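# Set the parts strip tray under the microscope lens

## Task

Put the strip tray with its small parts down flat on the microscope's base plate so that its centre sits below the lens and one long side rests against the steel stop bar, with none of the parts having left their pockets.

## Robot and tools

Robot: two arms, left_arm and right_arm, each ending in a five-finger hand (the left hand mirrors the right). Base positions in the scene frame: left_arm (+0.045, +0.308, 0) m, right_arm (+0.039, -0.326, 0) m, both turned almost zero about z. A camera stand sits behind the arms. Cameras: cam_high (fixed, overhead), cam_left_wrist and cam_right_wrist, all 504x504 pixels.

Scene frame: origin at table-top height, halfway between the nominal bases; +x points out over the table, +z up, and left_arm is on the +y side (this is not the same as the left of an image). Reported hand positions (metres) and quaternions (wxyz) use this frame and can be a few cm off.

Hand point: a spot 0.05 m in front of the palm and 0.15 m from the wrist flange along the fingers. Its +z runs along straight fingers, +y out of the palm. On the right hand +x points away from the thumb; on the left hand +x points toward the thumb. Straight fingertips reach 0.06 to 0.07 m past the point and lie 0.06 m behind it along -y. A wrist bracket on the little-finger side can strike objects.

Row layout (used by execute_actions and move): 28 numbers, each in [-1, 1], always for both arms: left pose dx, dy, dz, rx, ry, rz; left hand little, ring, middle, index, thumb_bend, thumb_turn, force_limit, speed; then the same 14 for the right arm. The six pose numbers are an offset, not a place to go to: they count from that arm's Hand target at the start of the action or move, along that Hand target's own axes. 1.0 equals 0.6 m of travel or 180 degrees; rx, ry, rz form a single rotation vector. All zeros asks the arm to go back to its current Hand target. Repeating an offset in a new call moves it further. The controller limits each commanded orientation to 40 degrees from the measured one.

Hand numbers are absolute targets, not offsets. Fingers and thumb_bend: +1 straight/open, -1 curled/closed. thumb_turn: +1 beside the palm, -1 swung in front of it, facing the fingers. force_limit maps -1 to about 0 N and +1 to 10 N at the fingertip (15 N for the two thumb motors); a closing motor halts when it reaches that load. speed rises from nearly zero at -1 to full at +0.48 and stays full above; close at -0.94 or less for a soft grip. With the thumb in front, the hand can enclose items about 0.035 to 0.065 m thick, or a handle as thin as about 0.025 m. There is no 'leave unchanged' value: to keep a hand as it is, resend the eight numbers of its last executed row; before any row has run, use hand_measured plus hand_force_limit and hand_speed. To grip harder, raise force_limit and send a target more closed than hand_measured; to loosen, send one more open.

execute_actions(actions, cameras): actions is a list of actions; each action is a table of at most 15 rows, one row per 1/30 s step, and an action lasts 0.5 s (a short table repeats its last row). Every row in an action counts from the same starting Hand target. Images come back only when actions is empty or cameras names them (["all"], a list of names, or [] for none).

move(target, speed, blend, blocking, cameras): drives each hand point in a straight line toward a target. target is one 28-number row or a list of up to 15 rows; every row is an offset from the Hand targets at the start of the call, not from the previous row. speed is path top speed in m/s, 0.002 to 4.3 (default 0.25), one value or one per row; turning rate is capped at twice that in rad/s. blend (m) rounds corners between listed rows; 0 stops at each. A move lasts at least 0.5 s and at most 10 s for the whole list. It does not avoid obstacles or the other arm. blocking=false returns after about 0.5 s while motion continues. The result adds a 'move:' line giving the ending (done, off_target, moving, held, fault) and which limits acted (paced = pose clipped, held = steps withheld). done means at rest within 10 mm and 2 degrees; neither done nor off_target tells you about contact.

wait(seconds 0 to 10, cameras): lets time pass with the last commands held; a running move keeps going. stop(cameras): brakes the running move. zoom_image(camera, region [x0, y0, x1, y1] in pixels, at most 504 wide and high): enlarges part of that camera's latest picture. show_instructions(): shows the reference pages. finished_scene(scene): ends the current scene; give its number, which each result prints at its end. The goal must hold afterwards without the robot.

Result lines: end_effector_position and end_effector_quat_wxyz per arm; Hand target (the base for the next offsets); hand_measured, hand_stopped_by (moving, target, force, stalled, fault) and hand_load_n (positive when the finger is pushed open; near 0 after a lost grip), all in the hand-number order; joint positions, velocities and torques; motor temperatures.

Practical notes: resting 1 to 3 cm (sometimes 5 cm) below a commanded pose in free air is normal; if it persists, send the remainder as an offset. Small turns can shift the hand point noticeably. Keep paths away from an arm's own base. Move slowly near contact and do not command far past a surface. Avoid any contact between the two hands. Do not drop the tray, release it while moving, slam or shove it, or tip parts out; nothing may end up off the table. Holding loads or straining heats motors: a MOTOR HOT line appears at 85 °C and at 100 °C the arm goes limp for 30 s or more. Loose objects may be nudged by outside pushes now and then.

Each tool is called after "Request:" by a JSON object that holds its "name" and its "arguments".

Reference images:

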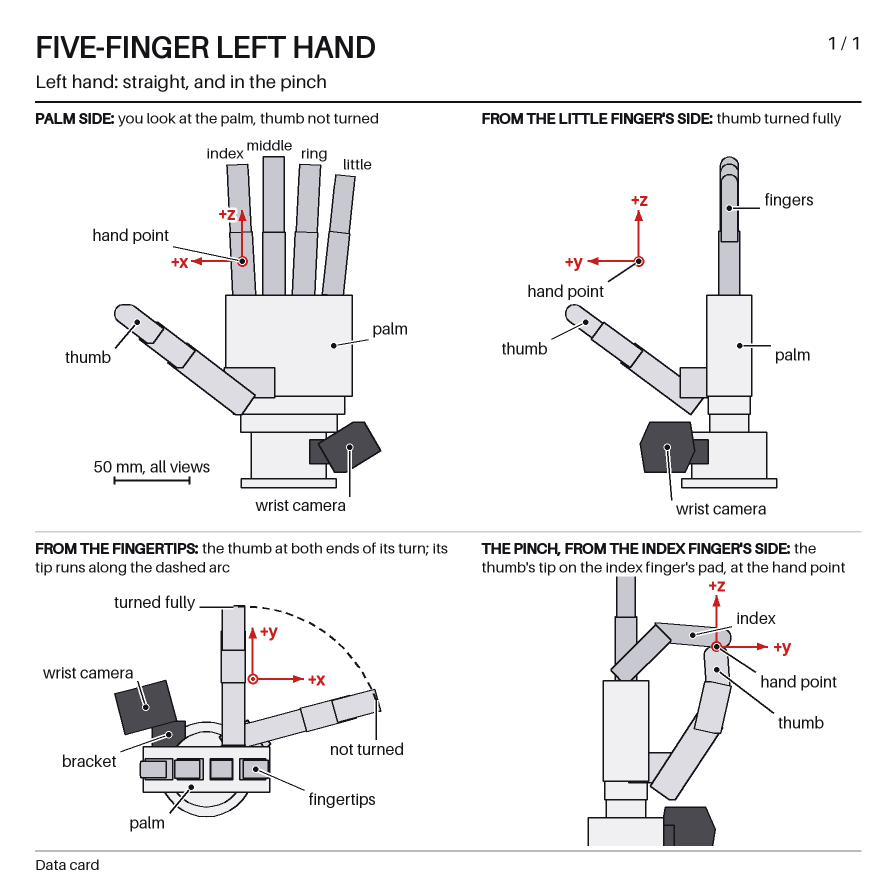

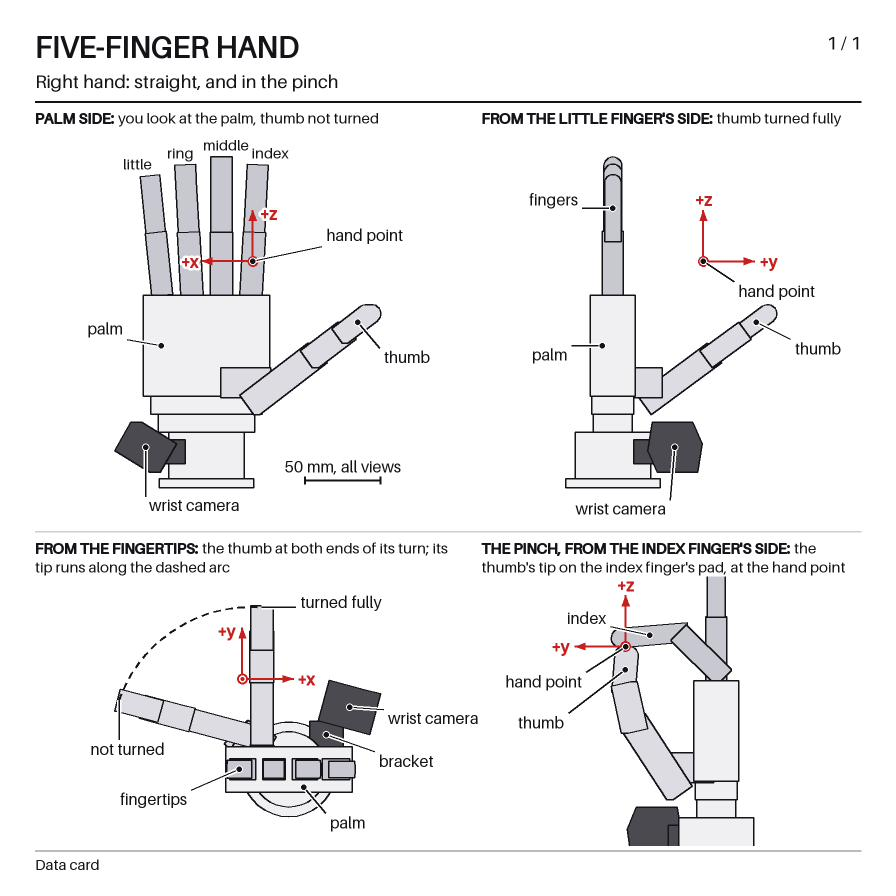

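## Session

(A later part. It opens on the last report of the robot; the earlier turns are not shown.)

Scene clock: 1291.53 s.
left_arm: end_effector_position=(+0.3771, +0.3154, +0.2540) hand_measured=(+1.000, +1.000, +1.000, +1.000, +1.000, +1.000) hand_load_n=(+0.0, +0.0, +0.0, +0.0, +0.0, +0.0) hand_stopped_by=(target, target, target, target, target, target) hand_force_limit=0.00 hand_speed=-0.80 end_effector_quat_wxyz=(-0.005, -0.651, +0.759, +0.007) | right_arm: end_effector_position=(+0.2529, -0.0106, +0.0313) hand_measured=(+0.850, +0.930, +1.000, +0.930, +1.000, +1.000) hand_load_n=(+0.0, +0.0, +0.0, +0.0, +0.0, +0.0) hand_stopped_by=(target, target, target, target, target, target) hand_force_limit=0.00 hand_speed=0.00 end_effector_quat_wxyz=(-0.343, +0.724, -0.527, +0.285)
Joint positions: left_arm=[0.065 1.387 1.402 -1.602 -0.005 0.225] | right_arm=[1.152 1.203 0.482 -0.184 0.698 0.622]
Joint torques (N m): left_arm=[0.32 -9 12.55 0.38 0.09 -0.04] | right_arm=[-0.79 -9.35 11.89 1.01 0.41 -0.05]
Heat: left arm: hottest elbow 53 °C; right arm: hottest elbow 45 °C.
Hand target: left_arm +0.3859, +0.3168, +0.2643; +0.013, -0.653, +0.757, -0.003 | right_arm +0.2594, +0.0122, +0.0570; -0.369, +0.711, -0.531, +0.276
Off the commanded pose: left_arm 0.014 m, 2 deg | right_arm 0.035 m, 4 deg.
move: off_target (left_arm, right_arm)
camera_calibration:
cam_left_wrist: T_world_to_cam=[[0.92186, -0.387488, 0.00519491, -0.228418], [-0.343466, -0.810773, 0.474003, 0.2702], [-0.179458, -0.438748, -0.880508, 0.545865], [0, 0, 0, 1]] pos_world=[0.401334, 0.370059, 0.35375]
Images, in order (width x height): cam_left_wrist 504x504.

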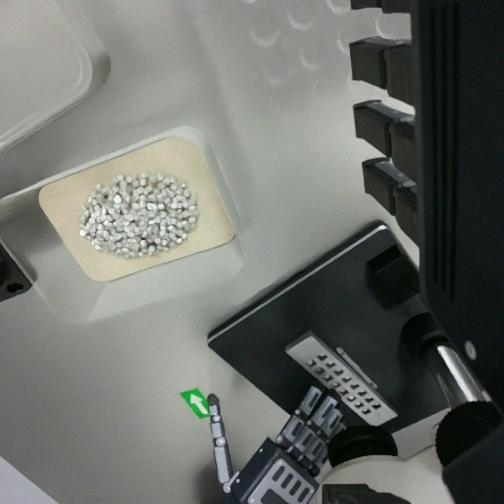

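Request:
{"name": "move", "arguments": {"target": [[0,0,0,0,0,0,1,1,1,1,1,1,0,-0.8,0.0479,-0.0057,-0.0732,0,0,0,0.85,0.93,1,0.93,1,1,0,0],[0,0,0,0,0,0,1,1,1,1,1,1,0,-0.8,0.3376,-0.0114,-0.0652,0,0,0,0.85,0.93,1,0.93,1,1,0,0]], "speed": 0.15, "blend": [0.015,0], "cameras": ["cam_high","cam_left_wrist"]}}

Request:
{"name": "zoom_image", "arguments": {"camera": "cam_left_wrist", "region": [270, 310, 410, 450]}}

Request:
{"name": "zoom_image", "arguments": {"camera": "cam_high", "region": [180, 140, 310, 270]}}

Scene clock: 1353.37 s.
left_arm: end_effector_position=(+0.3771, +0.3154, +0.2540) hand_measured=(+1.000, +1.000, +1.000, +1.000, +1.000, +1.000) hand_load_n=(+0.0, +0.0, +0.0, +0.0, +0.0, +0.0) hand_stopped_by=(target, target, target, target, target, target) hand_force_limit=0.00 hand_speed=-0.80 end_effector_quat_wxyz=(-0.005, -0.651, +0.759, +0.007) | right_arm: end_effector_position=(+0.2927, -0.1887, +0.0880) hand_measured=(+0.850, +0.930, +1.000, +0.930, +1.000, +1.000) hand_load_n=(+0.0, +0.0, +0.0, +0.0, +0.0, +0.0) hand_stopped_by=(target, target, target, target, target, target) hand_force_limit=0.00 hand_speed=0.00 end_effector_quat_wxyz=(-0.372, +0.708, -0.532, +0.277)
Joint positions: left_arm=[0.065 1.387 1.402 -1.602 -0.005 0.225] | right_arm=[0.44 0.521 0.29 -0.383 0.152 0.111]
Joint torques (N m): left_arm=[0.26 -9 12.55 0.36 0.08 -0.04] | right_arm=[-0.73 -1.96 9.68 1.32 0.12 -0.15]
Heat: left arm: hottest elbow 53 °C; right arm: hottest elbow 44 °C.
Hand target: left_arm +0.3859, +0.3168, +0.2643; +0.013, -0.653, +0.757, -0.003 | right_arm +0.2896, -0.1900, +0.0851; -0.369, +0.711, -0.531, +0.276
Off the commanded pose: left_arm 0.014 m, 2 deg | right_arm 0.004 m, 0 deg.
move: off_target (left_arm)
camera_calibration:
cam_left_wrist: T_world_to_cam=[[0.92186, -0.387488, 0.00519491, -0.228418], [-0.343466, -0.810773, 0.474003, 0.2702], [-0.179458, -0.438748, -0.880508, 0.545865], [0, 0, 0, 1]] pos_world=[0.401334, 0.370059, 0.35375]
Images, in order (width x height): cam_high 504x504, cam_left_wrist 504x504.

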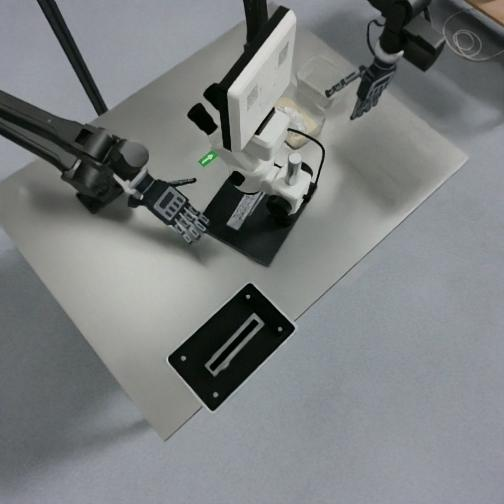

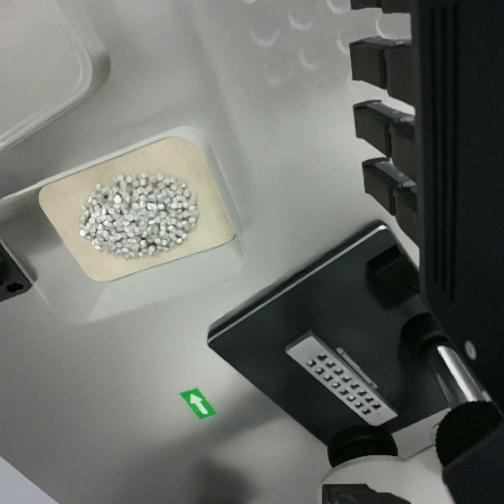

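Scaled by 3.600 from the camera's 504x504 image, which has a finer 720x720 frame.

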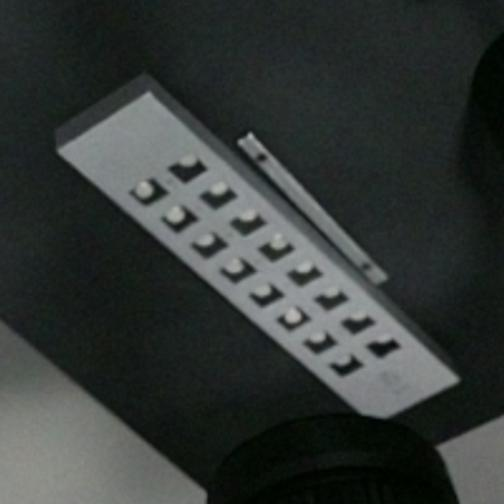

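Scaled by 3.877 from the camera's 504x504 image, which has a finer 720x720 frame.

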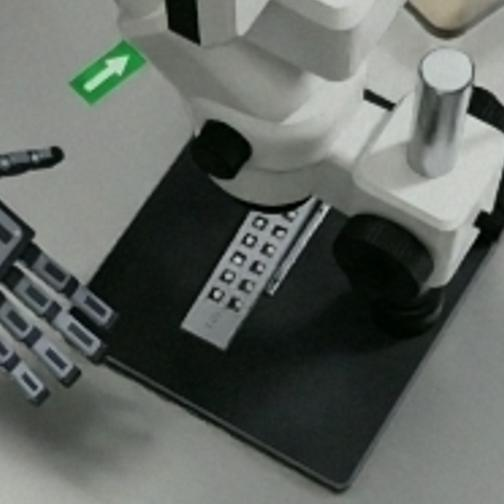

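Request:
{"name": "zoom_image", "arguments": {"camera": "cam_left_wrist", "region": [340, 375, 400, 435]}}

Request:
{"name": "zoom_image", "arguments": {"camera": "cam_high", "region": [220, 185, 270, 235]}}

Scaled by 8.400 from the camera's 504x504 image, which has a finer 720x720 frame.

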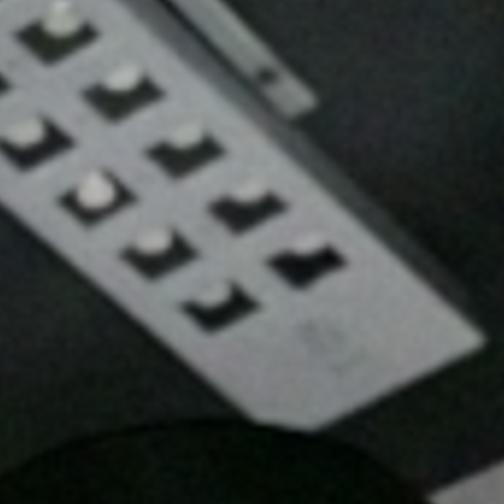

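Scaled by 10.080 from the camera's 504x504 image, which has a finer 720x720 frame.

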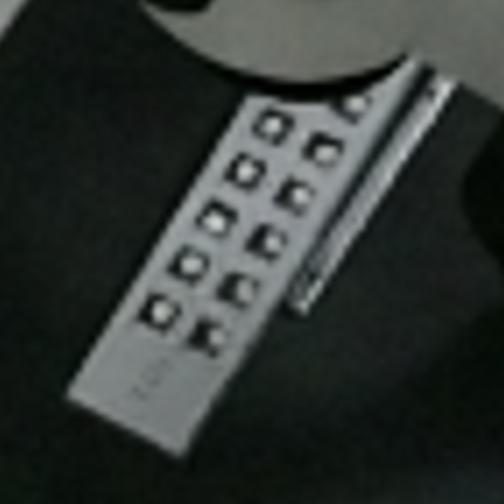

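Request:
{"name": "move", "arguments": {"target": [[0,0,0,0,0,0,1,1,1,1,1,1,0,-0.8,-0.0367,0.0326,0.0846,0,0,0,0.85,0.93,1,0.93,1,1,0,0],[0,0,0,0,0,0,1,1,1,1,1,1,0,-0.8,-0.0367,0.0735,0.1133,0,0,0,0.85,0.93,1,0.93,1,1,0,0]], "speed": [0.12,0.06], "cameras": ["cam_high","cam_left_wrist"]}}

Request:
{"name": "zoom_image", "arguments": {"camera": "cam_left_wrist", "region": [300, 340, 440, 480]}}

Request:
{"name": "zoom_image", "arguments": {"camera": "cam_high", "region": [200, 170, 280, 250]}}

Scene clock: 1426.90 s.
left_arm: end_effector_position=(+0.3771, +0.3154, +0.2540) hand_measured=(+1.000, +1.000, +1.000, +1.000, +1.000, +1.000) hand_load_n=(+0.0, +0.0, +0.0, +0.0, +0.0, +0.0) hand_stopped_by=(target, target, target, target, target, target) hand_force_limit=0.00 hand_speed=-0.80 end_effector_quat_wxyz=(-0.005, -0.651, +0.759, +0.007) | right_arm: end_effector_position=(+0.3123, -0.1629, +0.0114) hand_measured=(+0.850, +0.930, +1.000, +0.930, +1.000, +1.000) hand_load_n=(+0.0, +0.0, +0.0, +0.0, +0.0, +0.0) hand_stopped_by=(target, target, target, target, target, target) hand_force_limit=0.00 hand_speed=0.00 end_effector_quat_wxyz=(-0.365, +0.713, -0.532, +0.275)
Joint positions: left_arm=[0.065 1.387 1.402 -1.602 -0.005 0.225] | right_arm=[0.515 0.93 0.192 0.1 0.213 0.151]
Joint torques (N m): left_arm=[0.32 -8.94 12.53 0.36 0.08 -0.04] | right_arm=[-0.32 -2.55 7.58 2.59 0.37 -0.01]
Heat: left arm: hottest elbow 53 °C; right arm: hottest elbow 44 °C.
Hand target: left_arm +0.3859, +0.3168, +0.2643; +0.013, -0.653, +0.757, -0.003 | right_arm +0.3125, -0.1603, +0.0100; -0.369, +0.711, -0.531, +0.276
Off the commanded pose: left_arm 0.014 m, 2 deg | right_arm 0.003 m, 1 deg.
move: off_target (left_arm)
camera_calibration:
cam_left_wrist: T_world_to_cam=[[0.92186, -0.387488, 0.00519491, -0.228418], [-0.343466, -0.810773, 0.474003, 0.2702], [-0.179458, -0.438748, -0.880508, 0.545865], [0, 0, 0, 1]] pos_world=[0.401334, 0.370059, 0.35375]
Images, in order (width x height): cam_high 504x504, cam_left_wrist 504x504.

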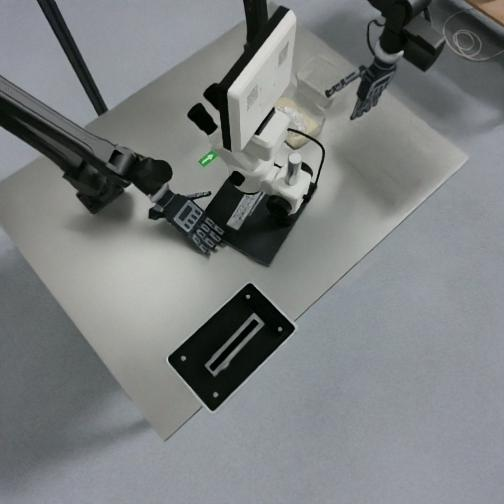

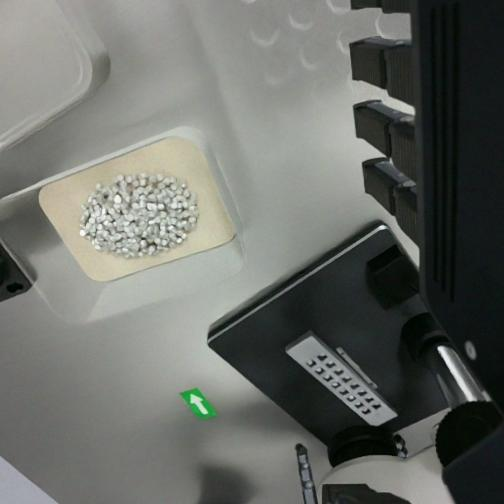

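Scaled by 3.600 from the camera's 504x504 image, which has a finer 720x720 frame.

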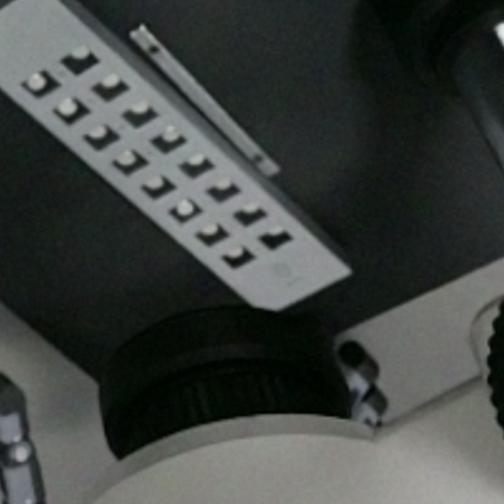

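Scaled by 6.300 from the camera's 504x504 image, which has a finer 720x720 frame.

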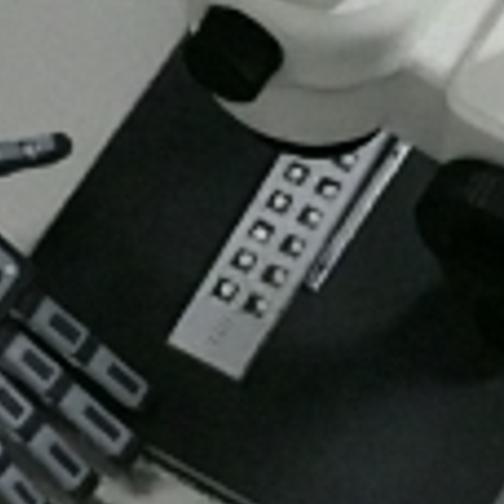

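Request:
{"name": "move", "arguments": {"target": [0,0,0,0,0,0,1,1,1,1,1,1,0,-0.8,-0.0220,-0.0105,0.0208,0,0,0,0.85,0.93,1,0.93,1,1,0,0], "speed": 0.06, "cameras": ["cam_high"]}}

Request:
{"name": "zoom_image", "arguments": {"camera": "cam_high", "region": [200, 170, 280, 250]}}

Scene clock: 1460.27 s.
left_arm: end_effector_position=(+0.3771, +0.3154, +0.2540) hand_measured=(+1.000, +1.000, +1.000, +1.000, +1.000, +1.000) hand_load_n=(+0.0, +0.0, +0.0, +0.0, +0.0, +0.0) hand_stopped_by=(target, target, target, target, target, target) hand_force_limit=0.00 hand_speed=-0.80 end_effector_quat_wxyz=(-0.005, -0.651, +0.759, +0.007) | right_arm: end_effector_position=(+0.3198, -0.1543, +0.0080) hand_measured=(+0.850, +0.930, +1.000, +0.930, +1.000, +1.000) hand_load_n=(+0.0, -0.5, +0.0, +3.5, +0.0, +0.0) hand_stopped_by=(target, target, target, target, target, target) hand_force_limit=0.00 hand_speed=0.00 end_effector_quat_wxyz=(-0.370, +0.701, -0.540, +0.284)
Joint positions: left_arm=[0.065 1.387 1.402 -1.602 -0.005 0.225] | right_arm=[0.552 1.001 0.197 0.178 0.267 0.19]
Joint torques (N m): left_arm=[0.26 -8.94 12.55 0.36 0.08 -0.04] | right_arm=[0.09 -1.55 9.95 1.36 0.11 -0.03]
Heat: left arm: hottest elbow 53 °C; right arm: hottest elbow 44 °C.
Hand target: left_arm +0.3859, +0.3168, +0.2643; +0.013, -0.653, +0.757, -0.003 | right_arm +0.3220, -0.1437, +0.0080; -0.369, +0.711, -0.531, +0.276
Off the commanded pose: left_arm 0.014 m, 2 deg | right_arm 0.011 m, 2 deg.
move: off_target (left_arm, right_arm)
Images, in order (width x height): cam_high 504x504.

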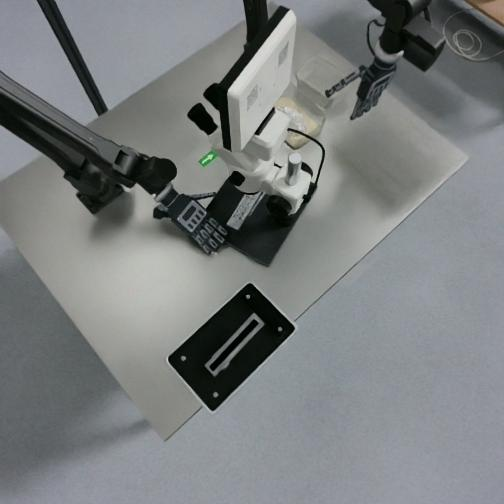

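Scaled by 6.300 from the camera's 504x504 image, which has a finer 720x720 frame.

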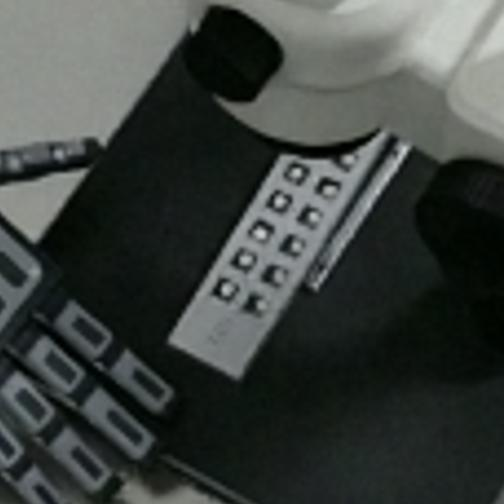

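Request:
{"name": "move", "arguments": {"target": [0,0,0,0,0,0,1,1,1,1,1,1,0,-0.8,-0.0178,-0.0063,-0.0012,0,0,0,0.85,0.93,1,0.93,1,1,0,0], "speed": 0.05, "cameras": ["cam_high"]}}

Request:
{"name": "zoom_image", "arguments": {"camera": "cam_high", "region": [200, 170, 280, 250]}}

Scene clock: 1473.37 s.
left_arm: end_effector_position=(+0.3771, +0.3154, +0.2540) hand_measured=(+1.000, +1.000, +1.000, +1.000, +1.000, +1.000) hand_load_n=(+0.0, +0.0, +0.0, +0.0, +0.0, +0.0) hand_stopped_by=(target, target, target, target, target, target) hand_force_limit=0.00 hand_speed=-0.80 end_effector_quat_wxyz=(-0.005, -0.651, +0.759, +0.007) | right_arm: end_effector_position=(+0.3183, -0.1468, +0.0082) hand_measured=(+0.850, +0.930, +1.000, +0.930, +1.000, +1.000) hand_load_n=(+0.0, +0.0, +0.0, +3.0, +0.0, +0.0) hand_stopped_by=(target, target, target, target, target, target) hand_force_limit=0.00 hand_speed=0.00 end_effector_quat_wxyz=(-0.369, +0.700, -0.540, +0.287)
Joint positions: left_arm=[0.065 1.387 1.402 -1.602 -0.005 0.225] | right_arm=[0.593 1.015 0.204 0.178 0.307 0.214]
Joint torques (N m): left_arm=[0.26 -9 12.53 0.38 0.09 -0.04] | right_arm=[-0.09 -2.37 10.5 0.83 0.03 -0.06]
Heat: left arm: hottest elbow 53 °C; right arm: hottest elbow 43 °C.
Hand target: left_arm +0.3859, +0.3168, +0.2643; +0.013, -0.653, +0.757, -0.003 | right_arm +0.3205, -0.1331, +0.0115; -0.369, +0.711, -0.531, +0.276
Off the commanded pose: left_arm 0.014 m, 2 deg | right_arm 0.014 m, 2 deg.
move: off_target (left_arm, right_arm)
Images, in order (width x height): cam_high 504x504.

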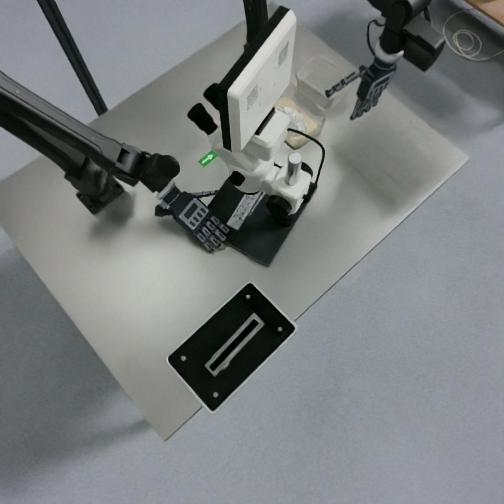

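Scaled by 6.300 from the camera's 504x504 image, which has a finer 720x720 frame.

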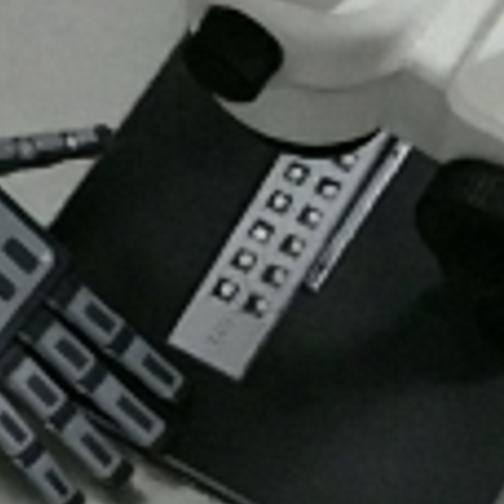

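Request:
{"name": "move", "arguments": {"target": [0,0,0,0,0,0,1,1,1,1,1,1,0,-0.8,-0.0089,-0.0062,-0.0043,0,0,0,0.85,0.93,1,0.93,1,1,0,0], "speed": 0.05, "cameras": ["cam_high"]}}

Request:
{"name": "zoom_image", "arguments": {"camera": "cam_high", "region": [200, 170, 280, 250]}}

Scene clock: 1486.50 s.
left_arm: end_effector_position=(+0.3771, +0.3154, +0.2540) hand_measured=(+1.000, +1.000, +1.000, +1.000, +1.000, +1.000) hand_load_n=(+0.0, +0.0, +0.0, -0.5, +0.0, +0.5) hand_stopped_by=(target, target, target, target, target, target) hand_force_limit=0.00 hand_speed=-0.80 end_effector_quat_wxyz=(-0.005, -0.651, +0.759, +0.007) | right_arm: end_effector_position=(+0.3161, -0.1421, +0.0092) hand_measured=(+0.850, +0.930, +1.000, +0.930, +1.000, +1.000) hand_load_n=(+0.0, +0.0, +0.0, +3.0, +0.0, +0.0) hand_stopped_by=(target, target, target, target, target, target) hand_force_limit=0.00 hand_speed=0.00 end_effector_quat_wxyz=(-0.365, +0.702, -0.541, +0.285)
Joint positions: left_arm=[0.065 1.387 1.402 -1.602 -0.005 0.225] | right_arm=[0.616 1.015 0.217 0.151 0.324 0.229]
Joint torques (N m): left_arm=[0.32 -9 12.55 0.38 0.08 -0.04] | right_arm=[0.21 -2.73 10.7 0.8 0.07 -0.01]
Heat: left arm: hottest elbow 53 °C; right arm: hottest elbow 44 °C.
Hand target: left_arm +0.3859, +0.3168, +0.2643; +0.013, -0.653, +0.757, -0.003 | right_arm +0.3191, -0.1279, +0.0160; -0.369, +0.711, -0.531, +0.276
Off the commanded pose: left_arm 0.014 m, 2 deg | right_arm 0.016 m, 2 deg.
move: off_target (left_arm, right_arm)
Images, in order (width x height): cam_high 504x504.

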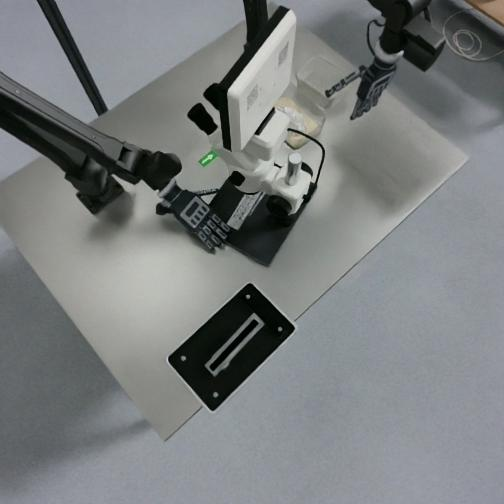

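Scaled by 6.300 from the camera's 504x504 image, which has a finer 720x720 frame.

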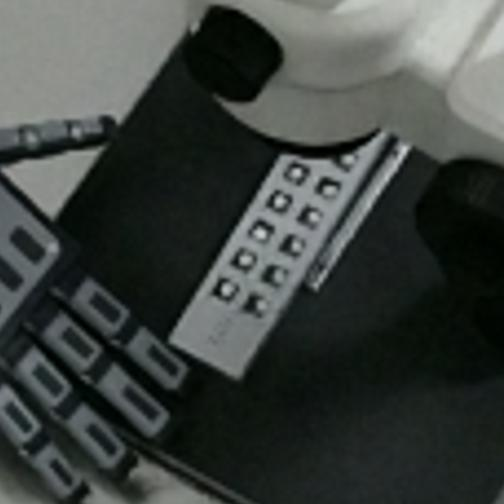

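Request:
{"name": "move", "arguments": {"target": [0,0,0,0,0,0,1,1,1,1,1,1,0,-0.8,-0.0030,-0.0090,-0.0055,0,0,0,0.85,0.93,1,0.93,1,1,0,0], "speed": 0.05, "cameras": ["cam_left_wrist"]}}

Request:
{"name": "zoom_image", "arguments": {"camera": "cam_left_wrist", "region": [270, 310, 410, 450]}}

Scene clock: 1503.37 s.
left_arm: end_effector_position=(+0.3771, +0.3154, +0.2540) hand_measured=(+1.000, +1.000, +1.000, +1.000, +1.000, +1.000) hand_load_n=(+0.0, +0.0, +0.0, -0.5, -0.5, +0.0) hand_stopped_by=(target, target, target, target, target, target) hand_force_limit=0.00 hand_speed=-0.80 end_effector_quat_wxyz=(-0.005, -0.651, +0.759, +0.007) | right_arm: end_effector_position=(+0.3160, -0.1420, +0.0099) hand_measured=(+0.850, +0.930, +1.000, +0.930, +1.000, +1.000) hand_load_n=(-0.5, +0.0, +0.0, +3.5, +0.0, +0.0) hand_stopped_by=(target, target, target, target, target, target) hand_force_limit=0.00 hand_speed=0.00 end_effector_quat_wxyz=(-0.357, +0.705, -0.543, +0.284)
Joint positions: left_arm=[0.065 1.387 1.402 -1.602 -0.005 0.225] | right_arm=[0.621 1.013 0.23 0.117 0.331 0.234]
Joint torques (N m): left_arm=[0.32 -9 12.55 0.38 0.08 -0.04] | right_arm=[0.03 -4.54 10.51 0.83 0.03 0]
Heat: left arm: hottest elbow 53 °C; right arm: hottest elbow 45 °C.
Hand target: left_arm +0.3859, +0.3168, +0.2643; +0.013, -0.653, +0.757, -0.003 | right_arm +0.3189, -0.1261, +0.0223; -0.369, +0.711, -0.531, +0.276
Off the commanded pose: left_arm 0.014 m, 2 deg | right_arm 0.020 m, 2 deg.
move: off_target (left_arm, right_arm)
camera_calibration:
cam_left_wrist: T_world_to_cam=[[0.92186, -0.387488, 0.00519491, -0.228418], [-0.343466, -0.810773, 0.474003, 0.2702], [-0.179458, -0.438748, -0.880508, 0.545865], [0, 0, 0, 1]] pos_world=[0.401334, 0.370059, 0.35375]
Images, in order (width x height): cam_left_wrist 504x504.

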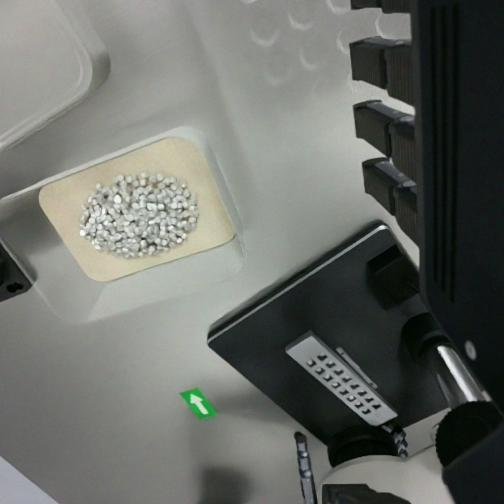

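Scaled by 3.600 from the camera's 504x504 image, which has a finer 720x720 frame.

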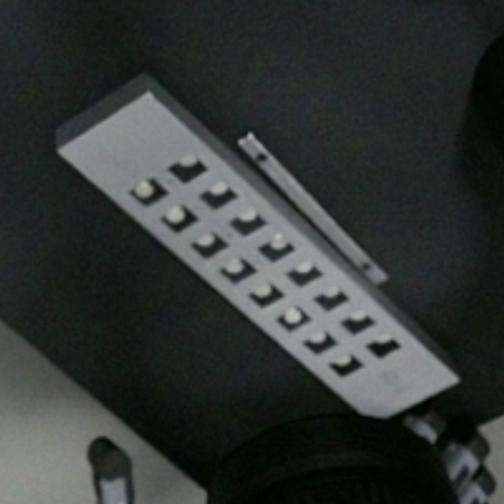

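Request:
{"name": "move", "arguments": {"target": [0,0,0,0,0,0,1,1,1,1,1,1,0,-0.8,0,-0.0109,-0.0077,0,0,0,0.85,0.93,1,0.93,1,1,0,0], "speed": 0.05, "cameras": []}}

Request:
{"name": "zoom_image", "arguments": {"camera": "cam_left_wrist", "region": [270, 310, 410, 450]}}

Scene clock: 1512.37 s.
left_arm: end_effector_position=(+0.3771, +0.3154, +0.2540) hand_measured=(+1.000, +1.000, +1.000, +1.000, +1.000, +1.000) hand_load_n=(+0.0, +0.0, +0.0, +0.0, +0.0, +0.0) hand_stopped_by=(target, target, target, target, target, target) hand_force_limit=0.00 hand_speed=-0.80 end_effector_quat_wxyz=(-0.005, -0.651, +0.759, +0.007) | right_arm: end_effector_position=(+0.3099, -0.1418, +0.0111) hand_measured=(+0.850, +0.930, +1.000, +0.930, +1.000, +1.000) hand_load_n=(+0.0, +0.0, +0.0, +2.0, +0.0, -0.5) hand_stopped_by=(target, target, target, target, target, target) hand_force_limit=0.00 hand_speed=0.00 end_effector_quat_wxyz=(-0.351, +0.712, -0.541, +0.277)
Joint positions: left_arm=[0.065 1.387 1.402 -1.602 -0.005 0.225] | right_arm=[0.627 0.987 0.235 0.068 0.322 0.234]
Joint torques (N m): left_arm=[0.32 -8.94 12.55 0.38 0.08 -0.04] | right_arm=[-0.62 -4.72 11.4 0.8 0.08 -0.04]
Heat: left arm: hottest elbow 53 °C; right arm: hottest elbow 45 °C.
Hand target: left_arm +0.3859, +0.3168, +0.2643; +0.013, -0.653, +0.757, -0.003 | right_arm +0.3189, -0.1261, +0.0303; -0.369, +0.711, -0.531, +0.276
Off the commanded pose: left_arm 0.014 m, 2 deg | right_arm 0.026 m, 2 deg.
move: off_target (left_arm, right_arm)
No camera images: "cameras" was empty.

Scaled by 3.600 from the camera's 504x504 image, which has a finer 720x720 frame.
This view is cut from an older image: the scene may have changed since it was taken.

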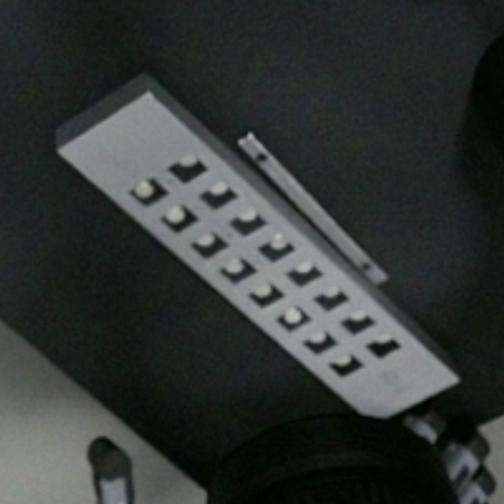

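Request:
{"name": "move", "arguments": {"target": [0,0,0,0,0,0,1,1,1,1,1,1,0,-0.8,0.0040,-0.0130,0.0010,0,0,0,0.85,0.93,1,0.93,1,1,0,0], "speed": 0.05, "cameras": ["cam_high"]}}

Request:
{"name": "zoom_image", "arguments": {"camera": "cam_high", "region": [200, 170, 280, 250]}}

Scene clock: 1518.23 s.
left_arm: end_effector_position=(+0.3771, +0.3154, +0.2540) hand_measured=(+1.000, +1.000, +1.000, +1.000, +1.000, +1.000) hand_load_n=(+0.0, +0.0, +0.0, +0.0, +0.0, +0.0) hand_stopped_by=(target, target, target, target, target, target) hand_force_limit=0.00 hand_speed=-0.80 end_effector_quat_wxyz=(-0.005, -0.651, +0.759, +0.007) | right_arm: end_effector_position=(+0.3096, -0.1411, +0.0125) hand_measured=(+0.850, +0.930, +1.000, +0.930, +1.000, +1.000) hand_load_n=(+0.0, +0.0, +0.0, +1.0, +0.0, +0.0) hand_stopped_by=(target, target, target, target, target, target) hand_force_limit=0.00 hand_speed=0.00 end_effector_quat_wxyz=(-0.347, +0.715, -0.541, +0.274)
Joint positions: left_arm=[0.065 1.387 1.402 -1.602 -0.005 0.225] | right_arm=[0.625 0.984 0.246 0.043 0.316 0.234]
Joint torques (N m): left_arm=[0.32 -8.94 12.55 0.36 0.09 -0.04] | right_arm=[-2.02 -5.54 11.93 0.98 0.09 -0.13]
Heat: left arm: hottest elbow 54 °C; right arm: hottest elbow 45 °C.
Hand target: left_arm +0.3859, +0.3168, +0.2643; +0.013, -0.653, +0.757, -0.003 | right_arm +0.3244, -0.1270, +0.0364; -0.369, +0.711, -0.531, +0.276
Off the commanded pose: left_arm 0.014 m, 2 deg | right_arm 0.031 m, 3 deg.
move: off_target (left_arm, right_arm)
Images, in order (width x height): cam_high 504x504.

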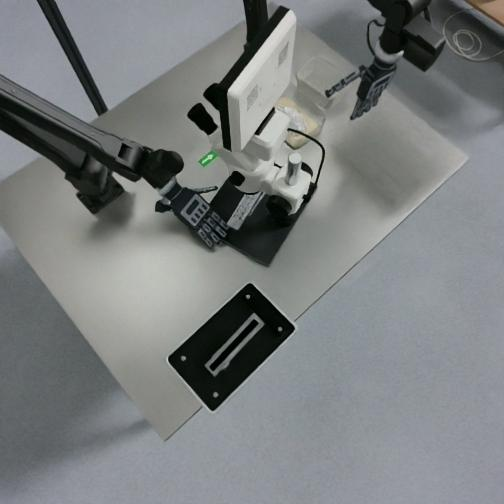

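Scaled by 6.300 from the camera's 504x504 image, which has a finer 720x720 frame.

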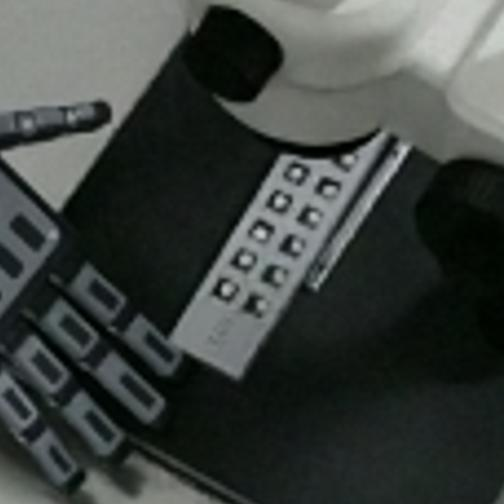

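Request:
{"name": "move", "arguments": {"target": [0,0,0,0,0,0,1,1,1,1,1,1,0,-0.8,-0.0168,0.0001,-0.0002,0,0,0,0.85,0.93,1,0.93,1,1,0,0], "speed": 0.05, "cameras": ["cam_high","cam_left_wrist"]}}

Request:
{"name": "zoom_image", "arguments": {"camera": "cam_high", "region": [200, 170, 280, 250]}}

Request:
{"name": "zoom_image", "arguments": {"camera": "cam_left_wrist", "region": [270, 310, 410, 450]}}

Scene clock: 1531.97 s.
left_arm: end_effector_position=(+0.3771, +0.3154, +0.2540) hand_measured=(+1.000, +1.000, +1.000, +1.000, +1.000, +1.000) hand_load_n=(+0.0, +0.0, +0.0, +0.0, +0.0, +0.0) hand_stopped_by=(target, target, target, target, target, target) hand_force_limit=0.00 hand_speed=-0.80 end_effector_quat_wxyz=(-0.005, -0.651, +0.759, +0.007) | right_arm: end_effector_position=(+0.3054, -0.1357, +0.0126) hand_measured=(+0.850, +0.930, +1.000, +0.930, +1.000, +1.000) hand_load_n=(+0.0, +0.0, +0.0, +0.0, +0.0, +0.0) hand_stopped_by=(target, target, target, target, target, target) hand_force_limit=0.00 hand_speed=0.00 end_effector_quat_wxyz=(-0.347, +0.721, -0.535, +0.273)
Joint positions: left_arm=[0.065 1.387 1.402 -1.602 -0.005 0.225] | right_arm=[0.653 0.984 0.249 0.034 0.328 0.239]
Joint torques (N m): left_arm=[0.32 -9 12.55 0.38 0.09 -0.04] | right_arm=[-0.32 -3.84 12.53 1.28 0.35 0.03]
Heat: left arm: hottest elbow 54 °C; right arm: hottest elbow 44 °C.
Hand target: left_arm +0.3859, +0.3168, +0.2643; +0.013, -0.653, +0.757, -0.003 | right_arm +0.3214, -0.1174, +0.0364; -0.369, +0.711, -0.531, +0.276
Off the commanded pose: left_arm 0.014 m, 2 deg | right_arm 0.034 m, 3 deg.
move: off_target (left_arm, right_arm)
camera_calibration:
cam_left_wrist: T_world_to_cam=[[0.92186, -0.387488, 0.00519491, -0.228418], [-0.343466, -0.810773, 0.474003, 0.2702], [-0.179458, -0.438748, -0.880508, 0.545865], [0, 0, 0, 1]] pos_world=[0.401334, 0.370059, 0.35375]
Images, in order (width x height): cam_high 504x504, cam_left_wrist 504x504.

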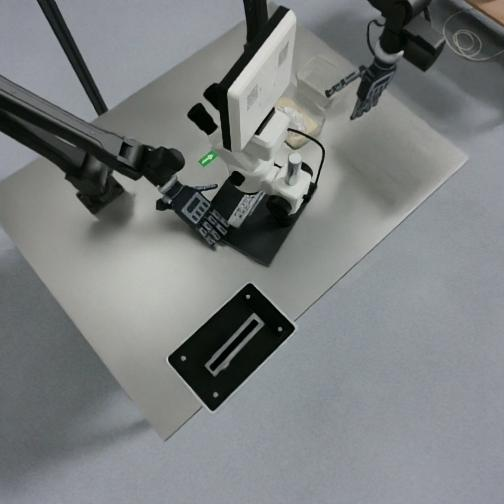

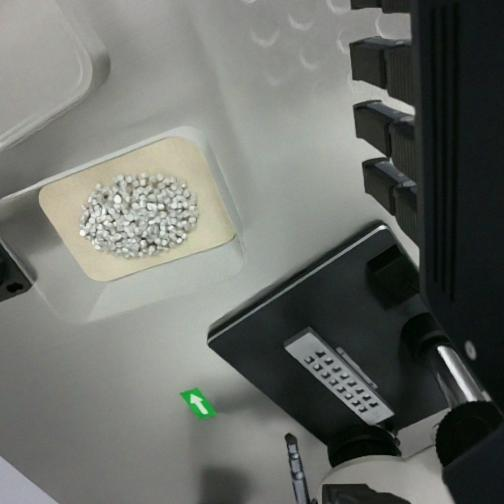

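Scaled by 6.300 from the camera's 504x504 image, which has a finer 720x720 frame.

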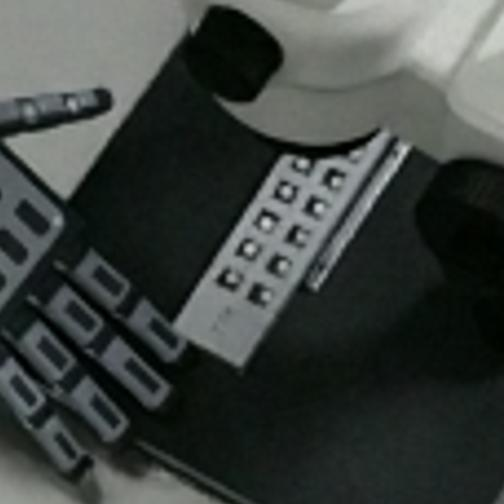

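Scaled by 3.600 from the camera's 504x504 image, which has a finer 720x720 frame.

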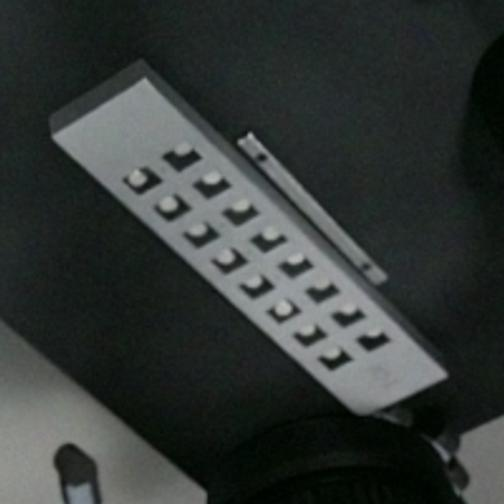

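Request:
{"name": "move", "arguments": {"target": [0,0,0,0,0,0,1,1,1,1,1,1,0,-0.8,-0.0080,0.0,0,0,0,0,0.85,0.93,1,0.93,1,1,0,0], "speed": 0.05, "cameras": ["cam_high","cam_left_wrist"]}}

Request:
{"name": "zoom_image", "arguments": {"camera": "cam_high", "region": [200, 170, 280, 250]}}

Request:
{"name": "zoom_image", "arguments": {"camera": "cam_left_wrist", "region": [270, 310, 410, 450]}}

Scene clock: 1546.23 s.
left_arm: end_effector_position=(+0.3771, +0.3154, +0.2540) hand_measured=(+1.000, +1.000, +1.000, +1.000, +1.000, +1.000) hand_load_n=(+0.0, +0.0, +0.0, +0.0, +0.0, +0.0) hand_stopped_by=(target, target, target, target, target, target) hand_force_limit=0.00 hand_speed=-0.80 end_effector_quat_wxyz=(-0.005, -0.651, +0.759, +0.007) | right_arm: end_effector_position=(+0.3037, -0.1329, +0.0131) hand_measured=(+0.850, +0.930, +1.000, +0.930, +1.000, +1.000) hand_load_n=(+0.0, +0.0, +0.0, -0.5, +0.0, +0.0) hand_stopped_by=(target, target, target, target, target, target) hand_force_limit=0.00 hand_speed=0.00 end_effector_quat_wxyz=(-0.347, +0.722, -0.533, +0.274)
Joint positions: left_arm=[0.065 1.387 1.402 -1.602 -0.005 0.225] | right_arm=[0.671 0.984 0.25 0.031 0.344 0.245]
Joint torques (N m): left_arm=[0.32 -9 12.55 0.38 0.08 -0.04] | right_arm=[-0.09 -3.78 12.72 1.26 0.36 0.02]
Heat: left arm: hottest elbow 54 °C; right arm: hottest elbow 46 °C.
Hand target: left_arm +0.3859, +0.3168, +0.2643; +0.013, -0.653, +0.757, -0.003 | right_arm +0.3200, -0.1128, +0.0364; -0.369, +0.711, -0.531, +0.276
Off the commanded pose: left_arm 0.014 m, 2 deg | right_arm 0.035 m, 3 deg.
move: off_target (left_arm, right_arm)
camera_calibration:
cam_left_wrist: T_world_to_cam=[[0.92186, -0.387488, 0.00519491, -0.228418], [-0.343466, -0.810773, 0.474003, 0.2702], [-0.179458, -0.438748, -0.880508, 0.545865], [0, 0, 0, 1]] pos_world=[0.401334, 0.370059, 0.35375]
Images, in order (width x height): cam_high 504x504, cam_left_wrist 504x504.

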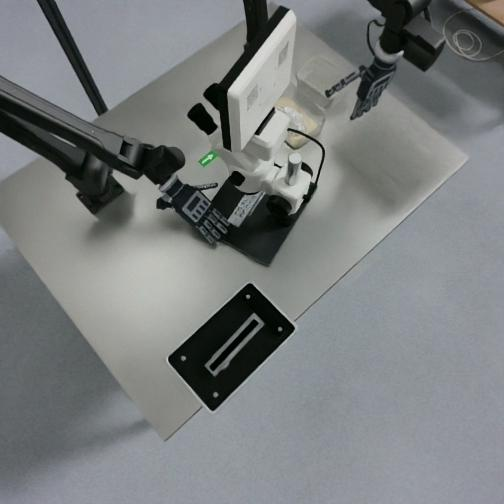

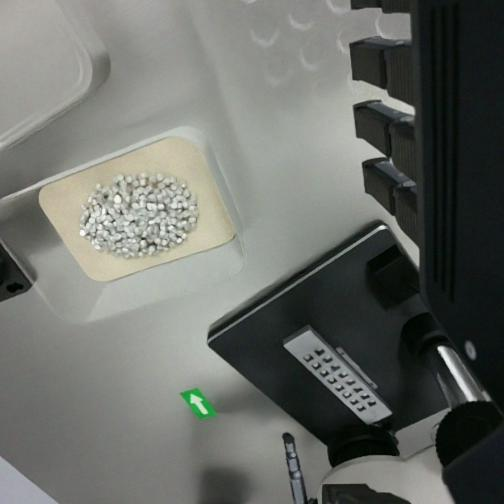

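Scaled by 6.300 from the camera's 504x504 image, which has a finer 720x720 frame.

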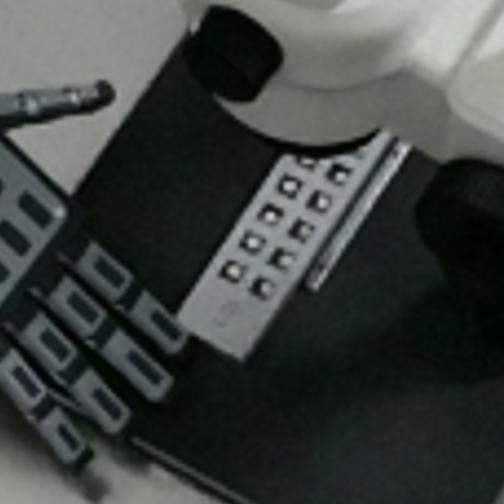

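Scaled by 3.600 from the camera's 504x504 image, which has a finer 720x720 frame.

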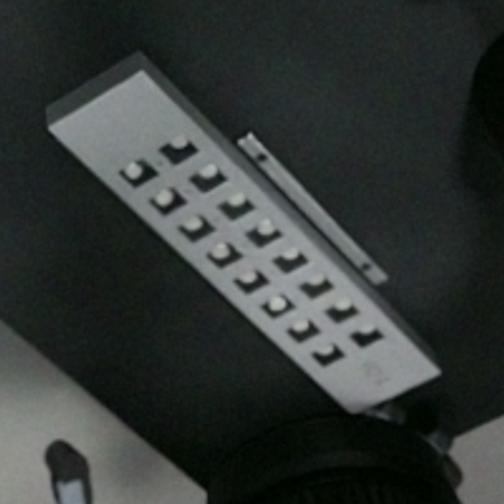

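Request:
{"name": "move", "arguments": {"target": [[0,0,0,0,0,0,1,1,1,1,1,1,0,-0.8,0.0503,0.0093,-0.0133,0,0,0,0.85,0.93,1,0.93,1,1,0,0],[0,0,0,0,0,0,1,1,1,1,1,1,0,-0.8,0.0701,-0.0027,-0.1229,0,0,0,0.85,0.93,1,0.93,1,1,0,0],[0,0,0,0,0,0,1,1,1,1,1,1,0,-0.8,-0.2107,0.0025,-0.1302,0,0,0,0.8,0.88,0.93,0.85,1,1,0,0]], "speed": [0.06,0.12,0.15], "blend": [0.005,0.02,0], "cameras": ["cam_left_wrist"]}}

Request:
{"name": "zoom_image", "arguments": {"camera": "cam_left_wrist", "region": [270, 310, 410, 450]}}

Scene clock: 1630.30 s.
left_arm: end_effector_position=(+0.3771, +0.3154, +0.2540) hand_measured=(+1.000, +1.000, +1.000, +1.000, +1.000, +1.000) hand_load_n=(+0.0, +0.0, +0.0, +0.0, +0.0, +0.0) hand_stopped_by=(target, target, target, target, target, target) hand_force_limit=0.00 hand_speed=-0.80 end_effector_quat_wxyz=(-0.005, -0.651, +0.759, +0.007) | right_arm: end_effector_position=(+0.2143, -0.0279, +0.0594) hand_measured=(+0.800, +0.880, +0.930, +0.850, +1.000, +1.000) hand_load_n=(+0.0, +0.0, +0.0, +0.0, +0.0, +0.0) hand_stopped_by=(target, target, target, target, target, target) hand_force_limit=0.00 hand_speed=0.00 end_effector_quat_wxyz=(-0.353, +0.725, -0.522, +0.279)
Joint positions: left_arm=[0.065 1.387 1.402 -1.602 -0.005 0.225] | right_arm=[1.262 1.024 0.459 -0.389 0.753 0.722]
Joint torques (N m): left_arm=[0.32 -9 12.55 0.36 0.09 -0.04] | right_arm=[-0.73 -4.6 12.86 0.85 0.84 0.02]
Heat: left arm: hottest elbow 54 °C; right arm: hottest elbow 47 °C.
Hand target: left_arm +0.3859, +0.3168, +0.2643; +0.013, -0.653, +0.757, -0.003 | right_arm +0.2221, -0.0098, +0.0800; -0.369, +0.711, -0.531, +0.276
Off the commanded pose: left_arm 0.014 m, 2 deg | right_arm 0.029 m, 3 deg.
move: off_target (left_arm, right_arm); target 3's new numbers were sent with right_arm's hand 0.029 m and 3 deg from that target
camera_calibration:
cam_left_wrist: T_world_to_cam=[[0.92186, -0.387488, 0.00519491, -0.228418], [-0.343466, -0.810773, 0.474003, 0.2702], [-0.179458, -0.438748, -0.880508, 0.545865], [0, 0, 0, 1]] pos_world=[0.401334, 0.370059, 0.35375]
Images, in order (width x height): cam_left_wrist 504x504.

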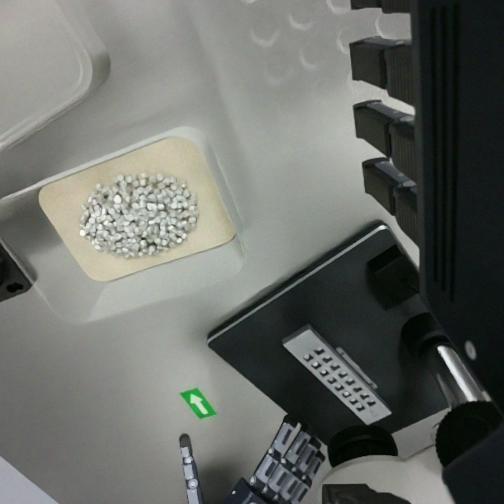

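Scaled by 3.600 from the camera's 504x504 image, which has a finer 720x720 frame.

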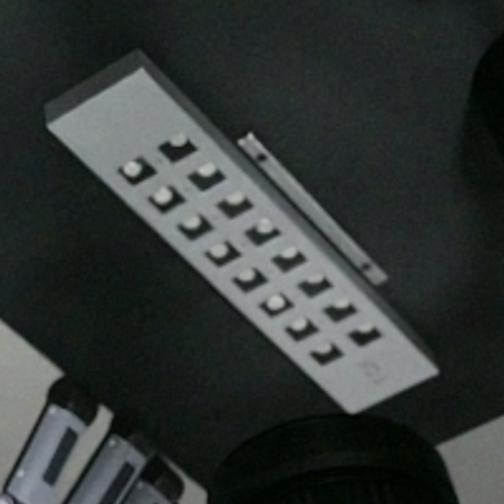

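Request:
{"name": "move", "arguments": {"target": [0,0,0,0,0,0,1,1,1,1,1,1,0,-0.8,0.0055,0.0942,0.0660,0,0,0,0.8,0.88,0.93,0.85,1,1,0,0], "speed": 0.06, "cameras": ["cam_left_wrist"]}}

Request:
{"name": "zoom_image", "arguments": {"camera": "cam_left_wrist", "region": [270, 310, 410, 450]}}

Scene clock: 1645.70 s.
left_arm: end_effector_position=(+0.3771, +0.3154, +0.2540) hand_measured=(+1.000, +1.000, +1.000, +1.000, +1.000, +1.000) hand_load_n=(+0.0, +0.0, +0.0, +0.0, -0.5, -0.5) hand_stopped_by=(target, target, target, target, target, target) hand_force_limit=0.00 hand_speed=-0.80 end_effector_quat_wxyz=(-0.005, -0.651, +0.759, +0.007) | right_arm: end_effector_position=(+0.2188, -0.0131, +0.0135) hand_measured=(+0.800, +0.880, +0.930, +0.850, +1.000, +1.000) hand_load_n=(+0.0, +0.0, -0.5, +0.0, +0.0, +0.0) hand_stopped_by=(target, target, target, target, target, target) hand_force_limit=0.00 hand_speed=0.00 end_effector_quat_wxyz=(-0.367, +0.717, -0.525, +0.275)
Joint positions: left_arm=[0.065 1.387 1.402 -1.602 -0.005 0.225] | right_arm=[1.262 1.197 0.399 -0.123 0.755 0.723]
Joint torques (N m): left_arm=[0.26 -9 12.55 0.36 0.09 -0.04] | right_arm=[-1.55 -5.71 6.93 2.07 0.6 -0.05]
Heat: left arm: hottest elbow 54 °C; right arm: hottest elbow 47 °C.
Hand target: left_arm +0.3859, +0.3168, +0.2643; +0.013, -0.653, +0.757, -0.003 | right_arm +0.2230, -0.0130, +0.0110; -0.369, +0.711, -0.531, +0.276
Off the commanded pose: left_arm 0.014 m, 2 deg | right_arm 0.005 m, 1 deg.
move: off_target (left_arm)
camera_calibration:
cam_left_wrist: T_world_to_cam=[[0.92186, -0.387488, 0.00519491, -0.228418], [-0.343466, -0.810773, 0.474003, 0.2702], [-0.179458, -0.438748, -0.880508, 0.545865], [0, 0, 0, 1]] pos_world=[0.401334, 0.370059, 0.35375]
Images, in order (width x height): cam_left_wrist 504x504.

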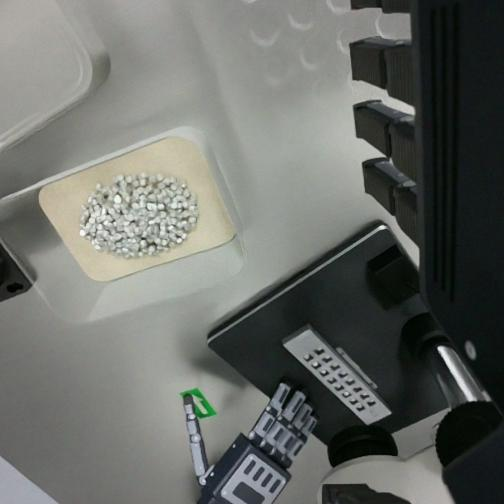

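Scaled by 3.600 from the camera's 504x504 image, which has a finer 720x720 frame.

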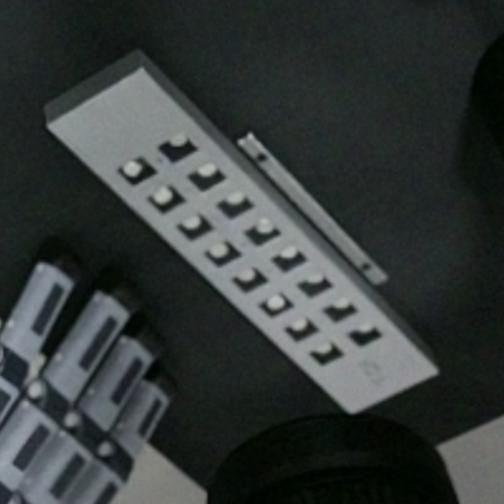

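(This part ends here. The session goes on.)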